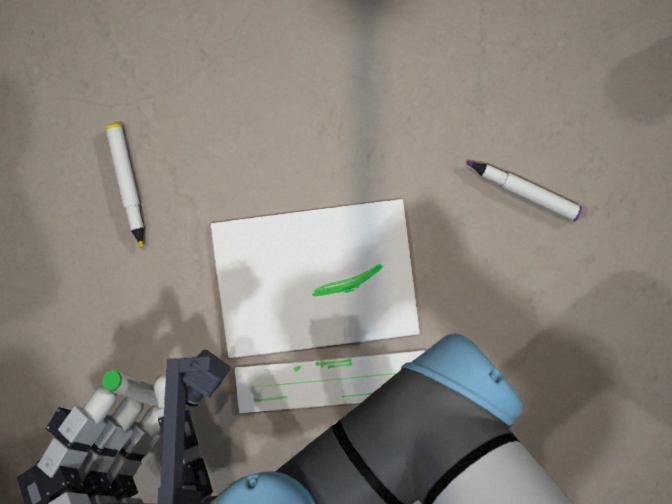

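Request:
{"op": "move", "data": {"target": [0,0,0,0,0,0,0.754,0,0.576,0.696,0.754,0,0.576,0.696,0.754,0,0.576,0.696,0.714,0.678,0.226,0.168,0.4,-0.6,-0.07531,0.21022,-0.21726,0,0,0,-0.165,0,-0.345,0.6,-0.12,0,-0.34,0.6,-0.165,0,-0.345,0.6,-0.81,0.678,-0.05,0.1,0.75,-0.9], "speed": 0.2, "cameras": []}}

Request:
{"op": "move", "data": {"target": [[0,0,0,0,0,0,0.754,0,0.576,0.696,0.754,0,0.576,0.696,0.754,0,0.576,0.696,0.714,0.678,0.226,0.168,0.4,-0.6,-0.00443,0.00185,0.0014,0,0,0,-0.165,0,-0.345,0.6,-0.12,0,-0.34,0.6,-0.165,0,-0.345,0.6,-0.81,0.678,-0.05,0.1,0.75,-0.9],[0,0,0,0,0,0,0.754,0,0.576,0.696,0.754,0,0.576,0.696,0.754,0,0.576,0.696,0.714,0.678,0.226,0.168,0.4,-0.6,-0.00597,0.00664,-0.0098,0,0,0,-0.165,0,-0.345,0.6,-0.12,0,-0.34,0.6,-0.165,0,-0.345,0.6,-0.81,0.678,-0.05,0.1,0.75,-0.9],[0,0,0,0,0,0,0.754,0,0.576,0.696,0.754,0,0.576,0.696,0.754,0,0.576,0.696,0.714,0.678,0.226,0.168,0.4,-0.6,-0.01256,0.01146,-0.037,0,0,0,-0.165,0,-0.345,0.6,-0.12,0,-0.34,0.6,-0.165,0,-0.345,0.6,-0.81,0.678,-0.05,0.1,0.75,-0.9],[0,0,0,0,0,0,0.754,0,0.576,0.696,0.754,0,0.576,0.696,0.754,0,0.576,0.696,0.714,0.678,0.226,0.168,0.4,-0.6,-0.0181,0.02,-0.0658,0,0,0,-0.165,0,-0.345,0.6,-0.12,0,-0.34,0.6,-0.165,0,-0.345,0.6,-0.81,0.678,-0.05,0.1,0.75,-0.9],[0,0,0,0,0,0,0.754,0,0.576,0.696,0.754,0,0.576,0.696,0.754,0,0.576,0.696,0.714,0.678,0.226,0.168,0.4,-0.6,-0.0201,0.02733,-0.0818,0,0,0,-0.165,0,-0.345,0.6,-0.12,0,-0.34,0.6,-0.165,0,-0.345,0.6,-0.81,0.678,-0.05,0.1,0.75,-0.9],[0,0,0,0,0,0,0.754,0,0.576,0.696,0.754,0,0.576,0.696,0.754,0,0.576,0.696,0.714,0.678,0.226,0.168,0.4,-0.6,-0.01567,0.02549,-0.0832,0,0,0,-0.165,0,-0.345,0.6,-0.12,0,-0.34,0.6,-0.165,0,-0.345,0.6,-0.81,0.678,-0.05,0.1,0.75,-0.9],[0,0,0,0,0,0,0.754,0,0.576,0.696,0.754,0,0.576,0.696,0.754,0,0.576,0.696,0.714,0.678,0.226,0.168,0.4,-0.6,-0.00181,-0.00557,0.0016,0,0,0,-0.165,0,-0.345,0.6,-0.12,0,-0.34,0.6,-0.165,0,-0.345,0.6,-0.81,0.678,-0.05,0.1,0.75,-0.9],[0,0,0,0,0,0,0.754,0,0.576,0.696,0.754,0,0.576,0.696,0.754,0,0.576,0.696,0.714,0.678,0.226,0.168,0.4,-0.6,-0.00624,-0.00372,0.003,0,0,0,-0.165,0,-0.345,0.6,-0.12,0,-0.34,0.6,-0.165,0,-0.345,0.6,-0.81,0.678,-0.05,0.1,0.75,-0.9],[0,0,0,0,0,0,0.754,0,0.576,0.696,0.754,0,0.576,0.696,0.754,0,0.576,0.696,0.714,0.678,0.226,0.168,0.4,-0.6,-0.00883,-0.00021,-0.0098,0,0,0,-0.165,0,-0.345,0.6,-0.12,0,-0.34,0.6,-0.165,0,-0.345,0.6,-0.81,0.678,-0.05,0.1,0.75,-0.9],[0,0,0,0,0,0,0.754,0,0.576,0.696,0.754,0,0.576,0.696,0.754,0,0.576,0.696,0.714,0.678,0.226,0.168,0.4,-0.6,-0.01548,0.00446,-0.037,0,0,0,-0.165,0,-0.345,0.6,-0.12,0,-0.34,0.6,-0.165,0,-0.345,0.6,-0.81,0.678,-0.05,0.1,0.75,-0.9],[0,0,0,0,0,0,0.754,0,0.576,0.696,0.754,0,0.576,0.696,0.754,0,0.576,0.696,0.714,0.678,0.226,0.168,0.4,-0.6,-0.02048,0.01431,-0.0658,0,0,0,-0.165,0,-0.345,0.6,-0.12,0,-0.34,0.6,-0.165,0,-0.345,0.6,-0.81,0.678,-0.05,0.1,0.75,-0.9],[0,0,0,0,0,0,0.754,0,0.576,0.696,0.754,0,0.576,0.696,0.754,0,0.576,0.696,0.714,0.678,0.226,0.168,0.4,-0.6,-0.02203,0.02272,-0.0818,0,0,0,-0.165,0,-0.345,0.6,-0.12,0,-0.34,0.6,-0.165,0,-0.345,0.6,-0.81,0.678,-0.05,0.1,0.75,-0.9],[0,0,0,0,0,0,0.754,0,0.576,0.696,0.754,0,0.576,0.696,0.754,0,0.576,0.696,0.714,0.678,0.226,0.168,0.4,-0.6,-0.0176,0.02087,-0.0832,0,0,0,-0.165,0,-0.345,0.6,-0.12,0,-0.34,0.6,-0.165,0,-0.345,0.6,-0.81,0.678,-0.05,0.1,0.75,-0.9],[0,0,0,0,0,0,0.754,0,0.576,0.696,0.754,0,0.576,0.696,0.754,0,0.576,0.696,0.714,0.678,0.226,0.168,0.4,-0.6,-0.00342,-0.00941,0.0016,0,0,0,-0.165,0,-0.345,0.6,-0.12,0,-0.34,0.6,-0.165,0,-0.345,0.6,-0.81,0.678,-0.05,0.1,0.75,-0.9]], "speed": [0.05,0.06,0.06,0.06,0.06,0.1,0.2,0.05,0.06,0.06,0.06,0.06,0.1,0.2], "blend": [0,0.002,0.003,0.003,0,0.001,0.001,0,0.002,0.003,0.003,0,0.001,0], "cameras": []}}

Request:
{"op": "move", "data": {"target": [[0,0,0,0,0,0,0.754,0,0.576,0.696,0.754,0,0.576,0.696,0.754,0,0.576,0.696,0.714,0.678,0.226,0.168,0.4,-0.6,-0.00443,0.00185,0.0014,0,0,0,-0.165,0,-0.345,0.6,-0.12,0,-0.34,0.6,-0.165,0,-0.345,0.6,-0.81,0.678,-0.05,0.1,0.75,-0.9],[0,0,0,0,0,0,0.754,0,0.576,0.696,0.754,0,0.576,0.696,0.754,0,0.576,0.696,0.714,0.678,0.226,0.168,0.4,-0.6,-0.00826,0.00236,-0.0114,0,0,0,-0.165,0,-0.345,0.6,-0.12,0,-0.34,0.6,-0.165,0,-0.345,0.6,-0.81,0.678,-0.05,0.1,0.75,-0.9],[0,0,0,0,0,0,0.754,0,0.576,0.696,0.754,0,0.576,0.696,0.754,0,0.576,0.696,0.714,0.678,0.226,0.168,0.4,-0.6,-0.01498,0.00687,-0.0386,0,0,0,-0.165,0,-0.345,0.6,-0.12,0,-0.34,0.6,-0.165,0,-0.345,0.6,-0.81,0.678,-0.05,0.1,0.75,-0.9],[0,0,0,0,0,0,0.754,0,0.576,0.696,0.754,0,0.576,0.696,0.754,0,0.576,0.696,0.714,0.678,0.226,0.168,0.4,-0.6,-0.0194,0.0181,-0.0674,0,0,0,-0.165,0,-0.345,0.6,-0.12,0,-0.34,0.6,-0.165,0,-0.345,0.6,-0.81,0.678,-0.05,0.1,0.75,-0.9],[0,0,0,0,0,0,0.754,0,0.576,0.696,0.754,0,0.576,0.696,0.754,0,0.576,0.696,0.714,0.678,0.226,0.168,0.4,-0.6,-0.02038,0.0279,-0.0834,0,0,0,-0.165,0,-0.345,0.6,-0.12,0,-0.34,0.6,-0.165,0,-0.345,0.6,-0.81,0.678,-0.05,0.1,0.75,-0.9],[0,0,0,0,0,0,0.754,0,0.576,0.696,0.754,0,0.576,0.696,0.754,0,0.576,0.696,0.714,0.678,0.226,0.168,0.4,-0.6,-0.01594,0.02605,-0.0848,0,0,0,-0.165,0,-0.345,0.6,-0.12,0,-0.34,0.6,-0.165,0,-0.345,0.6,-0.81,0.678,-0.05,0.1,0.75,-0.9],[0,0,0,0,0,0,0.754,0,0.576,0.696,0.754,0,0.576,0.696,0.754,0,0.576,0.696,0.714,0.678,0.226,0.168,0.4,-0.6,-0.0016,-0.00385,0,0,0,0,-0.165,0,-0.345,0.6,-0.12,0,-0.34,0.6,-0.165,0,-0.345,0.6,-0.81,0.678,-0.05,0.1,0.75,-0.9],[0,0,0,0,0,0,0.754,0,0.576,0.696,0.754,0,0.576,0.696,0.754,0,0.576,0.696,0.714,0.678,0.226,0.168,0.4,-0.6,-0.00603,-0.002,0.0014,0,0,0,-0.165,0,-0.345,0.6,-0.12,0,-0.34,0.6,-0.165,0,-0.345,0.6,-0.81,0.678,-0.05,0.1,0.75,-0.9],[0,0,0,0,0,0,0.754,0,0.576,0.696,0.754,0,0.576,0.696,0.754,0,0.576,0.696,0.714,0.678,0.226,0.168,0.4,-0.6,-0.01108,-0.00441,-0.0114,0,0,0,-0.165,0,-0.345,0.6,-0.12,0,-0.34,0.6,-0.165,0,-0.345,0.6,-0.81,0.678,-0.05,0.1,0.75,-0.9],[0,0,0,0,0,0,0.754,0,0.576,0.696,0.754,0,0.576,0.696,0.754,0,0.576,0.696,0.714,0.678,0.226,0.168,0.4,-0.6,-0.01789,-0.00013,-0.0386,0,0,0,-0.165,0,-0.345,0.6,-0.12,0,-0.34,0.6,-0.165,0,-0.345,0.6,-0.81,0.678,-0.05,0.1,0.75,-0.9],[0,0,0,0,0,0,0.754,0,0.576,0.696,0.754,0,0.576,0.696,0.754,0,0.576,0.696,0.714,0.678,0.226,0.168,0.4,-0.6,-0.02177,0.01241,-0.0674,0,0,0,-0.165,0,-0.345,0.6,-0.12,0,-0.34,0.6,-0.165,0,-0.345,0.6,-0.81,0.678,-0.05,0.1,0.75,-0.9],[0,0,0,0,0,0,0.754,0,0.576,0.696,0.754,0,0.576,0.696,0.754,0,0.576,0.696,0.714,0.678,0.226,0.168,0.4,-0.6,-0.02198,0.02405,-0.0834,0,0,0,-0.165,0,-0.345,0.6,-0.12,0,-0.34,0.6,-0.165,0,-0.345,0.6,-0.81,0.678,-0.05,0.1,0.75,-0.9],[0,0,0,0,0,0,0.754,0,0.576,0.696,0.754,0,0.576,0.696,0.754,0,0.576,0.696,0.714,0.678,0.226,0.168,0.4,-0.6,-0.01755,0.02221,-0.0848,0,0,0,-0.165,0,-0.345,0.6,-0.12,0,-0.34,0.6,-0.165,0,-0.345,0.6,-0.81,0.678,-0.05,0.1,0.75,-0.9],[0,0,0,0,0,0,0.754,0,0.576,0.696,0.754,0,0.576,0.696,0.754,0,0.576,0.696,0.714,0.678,0.226,0.168,0.4,-0.6,0.00076,-0.00122,0.004,0,0,0,-0.165,0,-0.345,0.6,-0.12,0,-0.34,0.6,-0.165,0,-0.345,0.6,-0.81,0.678,-0.05,0.1,0.75,-0.9]], "speed": [0.05,0.06,0.06,0.06,0.06,0.1,0.2,0.05,0.06,0.06,0.06,0.06,0.1,0.2], "blend": [0,0.002,0.003,0.003,0,0.001,0.001,0,0.002,0.003,0.003,0,0.001,0], "cameras": []}}

Request:
{"op": "move", "data": {"target": [[0,0,0,0,0,0,0.754,0,0.576,0.696,0.754,0,0.576,0.696,0.754,0,0.576,0.696,0.714,0.678,0.226,0.168,0.4,-0.6,-0.00443,0.00185,0.0014,0,0,0,-0.165,0,-0.345,0.6,-0.12,0,-0.34,0.6,-0.165,0,-0.345,0.6,-0.81,0.678,-0.05,0.1,0.75,-0.9],[0,0,0,0,0,0,0.754,0,0.576,0.696,0.754,0,0.576,0.696,0.754,0,0.576,0.696,0.714,0.678,0.226,0.168,0.4,-0.6,-0.0073,0.00042,-0.0058,0,0,0,-0.165,0,-0.345,0.6,-0.12,0,-0.34,0.6,-0.165,0,-0.345,0.6,-0.81,0.678,-0.05,0.1,0.75,-0.9],[0,0,0,0,0,0,0.754,0,0.576,0.696,0.754,0,0.576,0.696,0.754,0,0.576,0.696,0.714,0.678,0.226,0.168,0.4,-0.6,-0.01043,0.00019,-0.0154,0,0,0,-0.165,0,-0.345,0.6,-0.12,0,-0.34,0.6,-0.165,0,-0.345,0.6,-0.81,0.678,-0.05,0.1,0.75,-0.9],[0,0,0,0,0,0,0.754,0,0.576,0.696,0.754,0,0.576,0.696,0.754,0,0.576,0.696,0.714,0.678,0.226,0.168,0.4,-0.6,-0.01721,0.00455,-0.0426,0,0,0,-0.165,0,-0.345,0.6,-0.12,0,-0.34,0.6,-0.165,0,-0.345,0.6,-0.81,0.678,-0.05,0.1,0.75,-0.9],[0,0,0,0,0,0,0.754,0,0.576,0.696,0.754,0,0.576,0.696,0.754,0,0.576,0.696,0.714,0.678,0.226,0.168,0.4,-0.6,-0.02134,0.01648,-0.0714,0,0,0,-0.165,0,-0.345,0.6,-0.12,0,-0.34,0.6,-0.165,0,-0.345,0.6,-0.81,0.678,-0.05,0.1,0.75,-0.9],[0,0,0,0,0,0,0.754,0,0.576,0.696,0.754,0,0.576,0.696,0.754,0,0.576,0.696,0.714,0.678,0.226,0.168,0.4,-0.6,-0.02252,0.03186,-0.0954,0,0,0,-0.165,0,-0.345,0.6,-0.12,0,-0.34,0.6,-0.165,0,-0.345,0.6,-0.81,0.678,-0.05,0.1,0.75,-0.9],[0,0,0,0,0,0,0.754,0,0.576,0.696,0.754,0,0.576,0.696,0.754,0,0.576,0.696,0.714,0.678,0.226,0.168,0.4,-0.6,-0.02134,0.045,-0.109,0,0,0,-0.165,0,-0.345,0.6,-0.12,0,-0.34,0.6,-0.165,0,-0.345,0.6,-0.81,0.678,-0.05,0.1,0.75,-0.9],[0,0,0,0,0,0,0.754,0,0.576,0.696,0.754,0,0.576,0.696,0.754,0,0.576,0.696,0.714,0.678,0.226,0.168,0.4,-0.6,-0.01691,0.04316,-0.1104,0,0,0,-0.165,0,-0.345,0.6,-0.12,0,-0.34,0.6,-0.165,0,-0.345,0.6,-0.81,0.678,-0.05,0.1,0.75,-0.9],[0,0,0,0,0,0,0.754,0,0.576,0.696,0.754,0,0.576,0.696,0.754,0,0.576,0.696,0.714,0.678,0.226,0.168,0.4,-0.6,-0.00096,-0.00231,0,0,0,0,-0.165,0,-0.345,0.6,-0.12,0,-0.34,0.6,-0.165,0,-0.345,0.6,-0.81,0.678,-0.05,0.1,0.75,-0.9],[0,0,0,0,0,0,0.754,0,0.576,0.696,0.754,0,0.576,0.696,0.754,0,0.576,0.696,0.714,0.678,0.226,0.168,0.4,-0.6,-0.00539,-0.00046,0.0014,0,0,0,-0.165,0,-0.345,0.6,-0.12,0,-0.34,0.6,-0.165,0,-0.345,0.6,-0.81,0.678,-0.05,0.1,0.75,-0.9],[0,0,0,0,0,0,0.754,0,0.576,0.696,0.754,0,0.576,0.696,0.754,0,0.576,0.696,0.714,0.678,0.226,0.168,0.4,-0.6,-0.00942,-0.00465,-0.0058,0,0,0,-0.165,0,-0.345,0.6,-0.12,0,-0.34,0.6,-0.165,0,-0.345,0.6,-0.81,0.678,-0.05,0.1,0.75,-0.9],[0,0,0,0,0,0,0.754,0,0.576,0.696,0.754,0,0.576,0.696,0.754,0,0.576,0.696,0.714,0.678,0.226,0.168,0.4,-0.6,-0.01328,-0.00665,-0.0154,0,0,0,-0.165,0,-0.345,0.6,-0.12,0,-0.34,0.6,-0.165,0,-0.345,0.6,-0.81,0.678,-0.05,0.1,0.75,-0.9],[0,0,0,0,0,0,0.754,0,0.576,0.696,0.754,0,0.576,0.696,0.754,0,0.576,0.696,0.714,0.678,0.226,0.168,0.4,-0.6,-0.01786,-0.0043,-0.033,0,0,0,-0.165,0,-0.345,0.6,-0.12,0,-0.34,0.6,-0.165,0,-0.345,0.6,-0.81,0.678,-0.05,0.1,0.75,-0.9],[0,0,0,0,0,0,0.754,0,0.576,0.696,0.754,0,0.576,0.696,0.754,0,0.576,0.696,0.714,0.678,0.226,0.168,0.4,-0.6,-0.02105,0.00019,-0.049,0,0,0,-0.165,0,-0.345,0.6,-0.12,0,-0.34,0.6,-0.165,0,-0.345,0.6,-0.81,0.678,-0.05,0.1,0.75,-0.9],[0,0,0,0,0,0,0.754,0,0.576,0.696,0.754,0,0.576,0.696,0.754,0,0.576,0.696,0.714,0.678,0.226,0.168,0.4,-0.6,-0.02371,0.01078,-0.0714,0,0,0,-0.165,0,-0.345,0.6,-0.12,0,-0.34,0.6,-0.165,0,-0.345,0.6,-0.81,0.678,-0.05,0.1,0.75,-0.9]], "speed": [0.05,0.06,0.06,0.06,0.06,0.06,0.06,0.1,0.2,0.05,0.06,0.06,0.06,0.06,0.06], "blend": [0,0.002,0.002,0.003,0.003,0.003,0,0.001,0.001,0,0.002,0.002,0.003,0.003,0], "cameras": []}}

Request:
{"op": "move", "data": {"target": [[0,0,0,0,0,0,0.754,0,0.576,0.696,0.754,0,0.576,0.696,0.754,0,0.576,0.696,0.714,0.678,0.226,0.168,0.4,-0.6,-0.00053,0.01692,-0.024,0,0,0,-0.165,0,-0.345,0.6,-0.12,0,-0.34,0.6,-0.165,0,-0.345,0.6,-0.81,0.678,-0.05,0.1,0.75,-0.9],[0,0,0,0,0,0,0.754,0,0.576,0.696,0.754,0,0.576,0.696,0.754,0,0.576,0.696,0.714,0.678,0.226,0.168,0.4,-0.6,0.00119,0.03381,-0.0408,0,0,0,-0.165,0,-0.345,0.6,-0.12,0,-0.34,0.6,-0.165,0,-0.345,0.6,-0.81,0.678,-0.05,0.1,0.75,-0.9],[0,0,0,0,0,0,0.754,0,0.576,0.696,0.754,0,0.576,0.696,0.754,0,0.576,0.696,0.714,0.678,0.226,0.168,0.4,-0.6,0.00858,0.03073,-0.0431,0,0,0,-0.165,0,-0.345,0.6,-0.12,0,-0.34,0.6,-0.165,0,-0.345,0.6,-0.81,0.678,-0.05,0.1,0.75,-0.9]], "speed": [0.06,0.06,0.1], "blend": [0.003,0,0], "cameras": []}}

Request:
{"op": "move", "data": {"target": [0,0,0,0,0,0,0.754,0,0.576,0.696,0.754,0,0.576,0.696,0.754,0,0.576,0.696,0.714,0.678,0.226,0.168,0.4,-0.6,0.09296,-0.24104,0.32624,0,0,0,-0.165,0,-0.345,0.6,-0.12,0,-0.34,0.6,-0.165,0,-0.345,0.6,-0.81,0.678,-0.05,0.1,0.75,-0.9], "speed": 0.2, "cameras": ["cam_above"]}}

Request:
{"op": "zoom_image", "data": {"camera": "cam_above", "region": [300, 250, 400, 325]}}

Scene clock: 1620.37 s.
left_arm: end_effector_position=(+0.5149, +0.2768, +0.3417) hand_goal=(+0.754, +0.000, +0.576, +0.696, +0.754, +0.000, +0.576, +0.696, +0.754, +0.000, +0.576, +0.696, +0.714, +0.678, +0.226, +0.168) hand_measured=(+0.752, +0.000, +0.576, +0.696, +0.752, +0.000, +0.576, +0.696, +0.752, +0.000, +0.576, +0.696, +0.714, +0.678, +0.224, +0.168) hand_current_ma=(-1, +0, +0, +0, -1, +0, +0, +0, -2, +0, +0, +0, +0, -1, -2, +0) hand_state=(goal, goal, goal, goal, goal, goal, goal, goal, goal, goal, goal, goal, goal, goal, goal, goal) hand_current_limit=0.40 hand_speed=-0.60 end_effector_quat_wxyz=(-0.219, +0.859, -0.454, -0.090) | right_arm: end_effector_position=(+0.4923, +0.5226, +0.0160) hand_goal=(-0.164, +0.000, -0.344, +0.600, -0.120, +0.000, -0.340, +0.600, -0.164, +0.000, -0.344, +0.600, -0.810, +0.678, -0.050, +0.100) hand_measured=(-0.106, +0.004, -0.328, +0.608, -0.084, +0.002, -0.324, +0.606, -0.092, +0.004, -0.316, +0.616, -0.806, +0.676, +0.078, +0.168) hand_current_ma=(+278, +14, +68, +29, +160, +6, +62, +24, +341, +12, +115, +61, +12, -8, +481, +413) hand_state=(blocked, goal, goal, goal, blocked, goal, goal, goal, blocked, goal, blocked, goal, goal, goal, blocked, blocked) hand_current_limit=0.75 hand_speed=-0.90 end_effector_quat_wxyz=(-0.519, +0.638, +0.483, +0.301)
Joint positions: left_arm=[3.752 -1.823 -1.387 -1.177 1.928 -3.07] | right_arm=[0.358 -0.75 1.468 0.177 0.366 -2.035]
Joint torques (N m): left_arm=[6.98 32.77 17.61 2.58 0.47 1.18] | right_arm=[-10.02 -40.32 -21.95 3.85 -3.86 -1.3]
Wrist force (N): left_arm=[-0.1 0.2 -0.1] | right_arm=[-0.5 -0.5 -0.1]
Wrist torque (N m): left_arm=[0.04 0.02 -0.07] | right_arm=[-0.13 0.34 0.31]
Wrist force, peak (N): left_arm=[-0.3 0.7 -0.3] | right_arm=[0.0 -1.6 0.8]
Hand target: left_arm +0.5149, +0.2768, +0.3417; -0.219, +0.859, -0.454, -0.090 | right_arm +0.4923, +0.5226, +0.0160; -0.519, +0.638, +0.483, +0.301
Off the commanded pose: left_arm 0.000 m, 0 deg | right_arm 0.000 m, 0 deg.
move: done
No camera images: "cameras" was empty.

Scene clock: 1625.00 s.
left_arm: end_effector_position=(+0.5149, +0.2768, +0.3417) hand_goal=(+0.754, +0.000, +0.576, +0.696, +0.754, +0.000, +0.576, +0.696, +0.754, +0.000, +0.576, +0.696, +0.714, +0.678, +0.226, +0.168) hand_measured=(+0.752, +0.000, +0.576, +0.696, +0.752, +0.000, +0.576, +0.696, +0.752, +0.000, +0.576, +0.696, +0.714, +0.678, +0.224, +0.168) hand_current_ma=(-1, +0, +0, +0, -1, +0, +0, +0, -2, +0, +0, +0, +0, -1, -2, +0) hand_state=(goal, goal, goal, goal, goal, goal, goal, goal, goal, goal, goal, goal, goal, goal, goal, goal) hand_current_limit=0.40 hand_speed=-0.60 end_effector_quat_wxyz=(-0.219, +0.859, -0.454, -0.090) | right_arm: end_effector_position=(+0.4862, +0.5228, +0.0160) hand_goal=(-0.164, +0.000, -0.344, +0.600, -0.120, +0.000, -0.340, +0.600, -0.164, +0.000, -0.344, +0.600, -0.810, +0.678, -0.050, +0.100) hand_measured=(-0.106, +0.004, -0.330, +0.606, -0.086, +0.002, -0.324, +0.606, -0.092, +0.004, -0.316, +0.616, -0.808, +0.676, +0.080, +0.168) hand_current_ma=(+278, +13, +58, +24, +159, +5, +60, +23, +341, +14, +115, +61, +11, -8, +481, +413) hand_state=(blocked, goal, goal, goal, blocked, goal, goal, goal, blocked, goal, blocked, goal, goal, goal, blocked, blocked) hand_current_limit=0.75 hand_speed=-0.90 end_effector_quat_wxyz=(-0.519, +0.638, +0.483, +0.301)
Joint positions: left_arm=[3.752 -1.823 -1.387 -1.177 1.928 -3.07] | right_arm=[0.363 -0.761 1.488 0.159 0.369 -2.026]
Joint torques (N m): left_arm=[7.64 33.03 17.03 2.84 0.45 1.33] | right_arm=[10.15 -56.48 -9.25 -1.34 1.33 1.7]
Wrist force (N): left_arm=[-0.3 0.2 -0.1] | right_arm=[-0.3 -0.4 0.0]
Wrist torque (N m): left_arm=[0.03 0.04 -0.09] | right_arm=[-0.13 0.32 0.24]
Wrist force, peak (N): left_arm=[-0.3 0.6 -0.3] | right_arm=[2.1 -1.9 -0.4]
Hand target: left_arm +0.5149, +0.2768, +0.3417; -0.219, +0.859, -0.454, -0.090 | right_arm +0.4862, +0.5228, +0.0160; -0.519, +0.638, +0.483, +0.301
Off the commanded pose: left_arm 0.000 m, 0 deg | right_arm 0.000 m, 0 deg.
move: done
No camera images: "cameras" was empty.

Scene clock: 1629.70 s.
left_arm: end_effector_position=(+0.5149, +0.2768, +0.3417) hand_goal=(+0.754, +0.000, +0.576, +0.696, +0.754, +0.000, +0.576, +0.696, +0.754, +0.000, +0.576, +0.696, +0.714, +0.678, +0.226, +0.168) hand_measured=(+0.752, +0.000, +0.576, +0.696, +0.752, +0.000, +0.576, +0.696, +0.752, +0.000, +0.576, +0.696, +0.714, +0.678, +0.224, +0.168) hand_current_ma=(-1, +0, +0, +0, -1, +0, +0, +0, -2, +0, +0, +0, +0, -1, -2, +0) hand_state=(goal, goal, goal, goal, goal, goal, goal, goal, goal, goal, goal, goal, goal, goal, goal, goal) hand_current_limit=0.40 hand_speed=-0.60 end_effector_quat_wxyz=(-0.219, +0.859, -0.454, -0.090) | right_arm: end_effector_position=(+0.4854, +0.5252, +0.0160) hand_goal=(-0.164, +0.000, -0.344, +0.600, -0.120, +0.000, -0.340, +0.600, -0.164, +0.000, -0.344, +0.600, -0.810, +0.678, -0.050, +0.100) hand_measured=(-0.106, +0.004, -0.330, +0.606, -0.086, +0.002, -0.324, +0.606, -0.092, +0.004, -0.316, +0.616, -0.808, +0.676, +0.080, +0.168) hand_current_ma=(+278, +13, +58, +24, +159, +5, +60, +23, +341, +14, +115, +61, +11, -8, +481, +413) hand_state=(blocked, goal, goal, goal, blocked, goal, goal, goal, blocked, goal, blocked, goal, goal, goal, blocked, blocked) hand_current_limit=0.75 hand_speed=-0.90 end_effector_quat_wxyz=(-0.519, +0.638, +0.483, +0.301)
Joint positions: left_arm=[3.752 -1.823 -1.387 -1.177 1.928 -3.07] | right_arm=[0.368 -0.762 1.487 0.151 0.372 -2.015]
Joint torques (N m): left_arm=[8.25 32.44 17.76 2.76 0.36 1.23] | right_arm=[8.88 -55.22 -7.67 -1.13 1.31 1.23]
Wrist force (N): left_arm=[-0.3 0.4 -0.2] | right_arm=[-0.5 -0.5 0.1]
Wrist torque (N m): left_arm=[0.06 0.04 -0.08] | right_arm=[-0.14 0.34 0.22]
Wrist force, peak (N): left_arm=[-0.4 0.7 -0.1] | right_arm=[2.1 -1.6 0.1]
Hand target: left_arm +0.5149, +0.2768, +0.3417; -0.219, +0.859, -0.454, -0.090 | right_arm +0.4854, +0.5252, +0.0160; -0.519, +0.638, +0.483, +0.301
Off the commanded pose: left_arm 0.000 m, 0 deg | right_arm 0.000 m, 0 deg.
move: done
No camera images: "cameras" was empty.

Scene clock: 1633.93 s.
left_arm: end_effector_position=(+0.5149, +0.2768, +0.3417) hand_goal=(+0.754, +0.000, +0.576, +0.696, +0.754, +0.000, +0.576, +0.696, +0.754, +0.000, +0.576, +0.696, +0.714, +0.678, +0.226, +0.168) hand_measured=(+0.752, +0.000, +0.576, +0.696, +0.752, +0.000, +0.576, +0.696, +0.752, +0.000, +0.576, +0.696, +0.714, +0.678, +0.224, +0.168) hand_current_ma=(-1, +0, +0, +0, -1, +0, +0, +0, -2, +0, +0, +0, +0, -1, -2, +0) hand_state=(goal, goal, goal, goal, goal, goal, goal, goal, goal, goal, goal, goal, goal, goal, goal, goal) hand_current_limit=0.40 hand_speed=-0.60 end_effector_quat_wxyz=(-0.219, +0.859, -0.454, -0.090) | right_arm: end_effector_position=(+0.4914, +0.4802, +0.0129) hand_goal=(-0.164, +0.000, -0.344, +0.600, -0.120, +0.000, -0.340, +0.600, -0.164, +0.000, -0.344, +0.600, -0.810, +0.678, -0.050, +0.100) hand_measured=(-0.106, +0.004, -0.330, +0.606, -0.086, +0.002, -0.324, +0.606, -0.092, +0.004, -0.316, +0.616, -0.808, +0.676, +0.080, +0.168) hand_current_ma=(+278, +10, +58, +23, +159, +4, +60, +23, +341, +13, +115, +61, +7, -8, +481, +413) hand_state=(blocked, goal, goal, goal, blocked, goal, goal, goal, blocked, goal, blocked, goal, goal, goal, blocked, blocked) hand_current_limit=0.75 hand_speed=-0.90 end_effector_quat_wxyz=(-0.519, +0.638, +0.483, +0.301)
Joint positions: left_arm=[3.752 -1.823 -1.387 -1.177 1.928 -3.07] | right_arm=[0.281 -0.746 1.523 0.299 0.323 -2.226]
Joint torques (N m): left_arm=[8.05 33.7 16.75 2.57 0.4 1.31] | right_arm=[-12.22 -37.85 -20.66 4.4 -3.55 -1.65]
Wrist force (N): left_arm=[-0.3 0.5 -0.3] | right_arm=[0.7 -1.5 -0.3]
Wrist torque (N m): left_arm=[0.07 0.03 -0.09] | right_arm=[-0.17 0.32 0.25]
Wrist force, peak (N): left_arm=[-0.6 0.6 -0.1] | right_arm=[2.2 -1.4 -0.2]
Hand target: left_arm +0.5149, +0.2768, +0.3417; -0.219, +0.859, -0.454, -0.090 | right_arm +0.4914, +0.4801, +0.0129; -0.519, +0.638, +0.483, +0.301
Off the commanded pose: left_arm 0.000 m, 0 deg | right_arm 0.000 m, 0 deg.
move: done
No camera images: "cameras" was empty.

Scene clock: 1635.17 s.
left_arm: end_effector_position=(+0.5149, +0.2768, +0.3417) hand_goal=(+0.754, +0.000, +0.576, +0.696, +0.754, +0.000, +0.576, +0.696, +0.754, +0.000, +0.576, +0.696, +0.714, +0.678, +0.226, +0.168) hand_measured=(+0.752, +0.000, +0.576, +0.696, +0.752, +0.000, +0.576, +0.696, +0.752, +0.000, +0.576, +0.696, +0.714, +0.678, +0.224, +0.168) hand_current_ma=(-1, +0, +0, +0, -1, +0, +0, +0, -2, +0, +0, +0, +0, -1, -2, +0) hand_state=(goal, goal, goal, goal, goal, goal, goal, goal, goal, goal, goal, goal, goal, goal, goal, goal) hand_current_limit=0.40 hand_speed=-0.60 end_effector_quat_wxyz=(-0.219, +0.859, -0.454, -0.090) | right_arm: end_effector_position=(+0.5134, +0.4572, +0.0178) hand_goal=(-0.164, +0.000, -0.344, +0.600, -0.120, +0.000, -0.340, +0.600, -0.164, +0.000, -0.344, +0.600, -0.810, +0.678, -0.050, +0.100) hand_measured=(-0.106, +0.004, -0.330, +0.606, -0.086, +0.002, -0.326, +0.606, -0.092, +0.004, -0.316, +0.616, -0.808, +0.676, +0.080, +0.168) hand_current_ma=(+278, +12, +57, +24, +159, +5, +60, +23, +341, +14, +115, +61, +10, -8, +481, +413) hand_state=(blocked, goal, goal, goal, blocked, goal, goal, goal, blocked, goal, blocked, goal, goal, goal, blocked, blocked) hand_current_limit=0.75 hand_speed=-0.90 end_effector_quat_wxyz=(-0.519, +0.638, +0.483, +0.301)
Joint positions: left_arm=[3.752 -1.823 -1.387 -1.177 1.928 -3.07] | right_arm=[0.226 -0.706 1.471 0.466 0.301 -2.389]
Joint torques (N m): left_arm=[7.91 33.79 18.37 2.44 0.44 1.64] | right_arm=[-11.33 -56.47 -21.97 4.48 -4.02 -1.55]
Wrist force (N): left_arm=[-0.4 0.3 -0.1] | right_arm=[-0.4 -0.7 0.1]
Wrist torque (N m): left_arm=[0.04 0.05 -0.09] | right_arm=[-0.18 0.33 0.30]
Wrist force, peak (N): left_arm=[-0.5 0.3 -0.4] | right_arm=[1.0 -1.9 0.2]
Hand target: left_arm +0.5149, +0.2768, +0.3417; -0.219, +0.859, -0.454, -0.090 | right_arm +0.5134, +0.4572, +0.0179; -0.519, +0.638, +0.483, +0.301
Off the commanded pose: left_arm 0.000 m, 0 deg | right_arm 0.000 m, 0 deg.
move: done
No camera images: "cameras" was empty.

Scene clock: 1636.93 s.
left_arm: end_effector_position=(+0.5149, +0.2768, +0.3417) hand_goal=(+0.754, +0.000, +0.576, +0.696, +0.754, +0.000, +0.576, +0.696, +0.754, +0.000, +0.576, +0.696, +0.714, +0.678, +0.226, +0.168) hand_measured=(+0.752, +0.000, +0.576, +0.696, +0.752, +0.000, +0.576, +0.696, +0.752, +0.000, +0.576, +0.696, +0.714, +0.678, +0.224, +0.168) hand_current_ma=(-1, +0, +0, +0, -1, +0, +0, +0, -2, +0, +0, +0, +0, -1, -2, +0) hand_state=(goal, goal, goal, goal, goal, goal, goal, goal, goal, goal, goal, goal, goal, goal, goal, goal) hand_current_limit=0.40 hand_speed=-0.60 end_effector_quat_wxyz=(-0.219, +0.859, -0.454, -0.090) | right_arm: end_effector_position=(+0.3758, +0.6597, +0.0663) hand_goal=(-0.164, +0.000, -0.344, +0.600, -0.120, +0.000, -0.340, +0.600, -0.164, +0.000, -0.344, +0.600, -0.810, +0.678, -0.050, +0.100) hand_measured=(-0.106, +0.004, -0.330, +0.606, -0.086, +0.002, -0.326, +0.606, -0.092, +0.004, -0.316, +0.616, -0.808, +0.676, +0.080, +0.168) hand_current_ma=(+278, +13, +58, +24, +159, +5, +60, +23, +341, +14, +115, +61, +11, -8, +481, +413) hand_state=(blocked, goal, goal, goal, blocked, goal, goal, goal, blocked, goal, blocked, goal, goal, goal, blocked, blocked) hand_current_limit=0.75 hand_speed=-0.90 end_effector_quat_wxyz=(-0.519, +0.638, +0.483, +0.301)
Joint positions: left_arm=[3.752 -1.823 -1.387 -1.177 1.928 -3.07] | right_arm=[0.691 -0.894 1.501 -0.112 0.628 -1.586]
Joint torques (N m): left_arm=[8.07 33.71 17.28 2.7 0.45 1.38] | right_arm=[9.88 -37.88 -26.37 -2.5 1.96 1.46]
Wrist force (N): left_arm=[-0.3 0.3 -0.2] | right_arm=[-0.6 -0.6 0.1]
Wrist torque (N m): left_arm=[0.05 0.04 -0.09] | right_arm=[-0.16 0.36 0.21]
Wrist force, peak (N): left_arm=[-0.2 0.6 0.2] | right_arm=[-0.4 -1.5 0.9]
Hand target: left_arm +0.5149, +0.2768, +0.3417; -0.219, +0.859, -0.454, -0.090 | right_arm +0.3757, +0.6598, +0.0663; -0.519, +0.638, +0.483, +0.301
Off the commanded pose: left_arm 0.000 m, 0 deg | right_arm 0.000 m, 0 deg.
move: done
Images, in order (width x height): cam_above 672x504.

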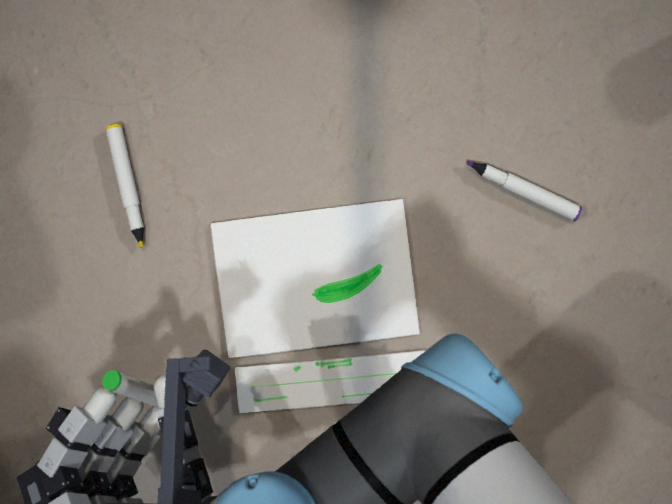

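Scaled by 5.040.

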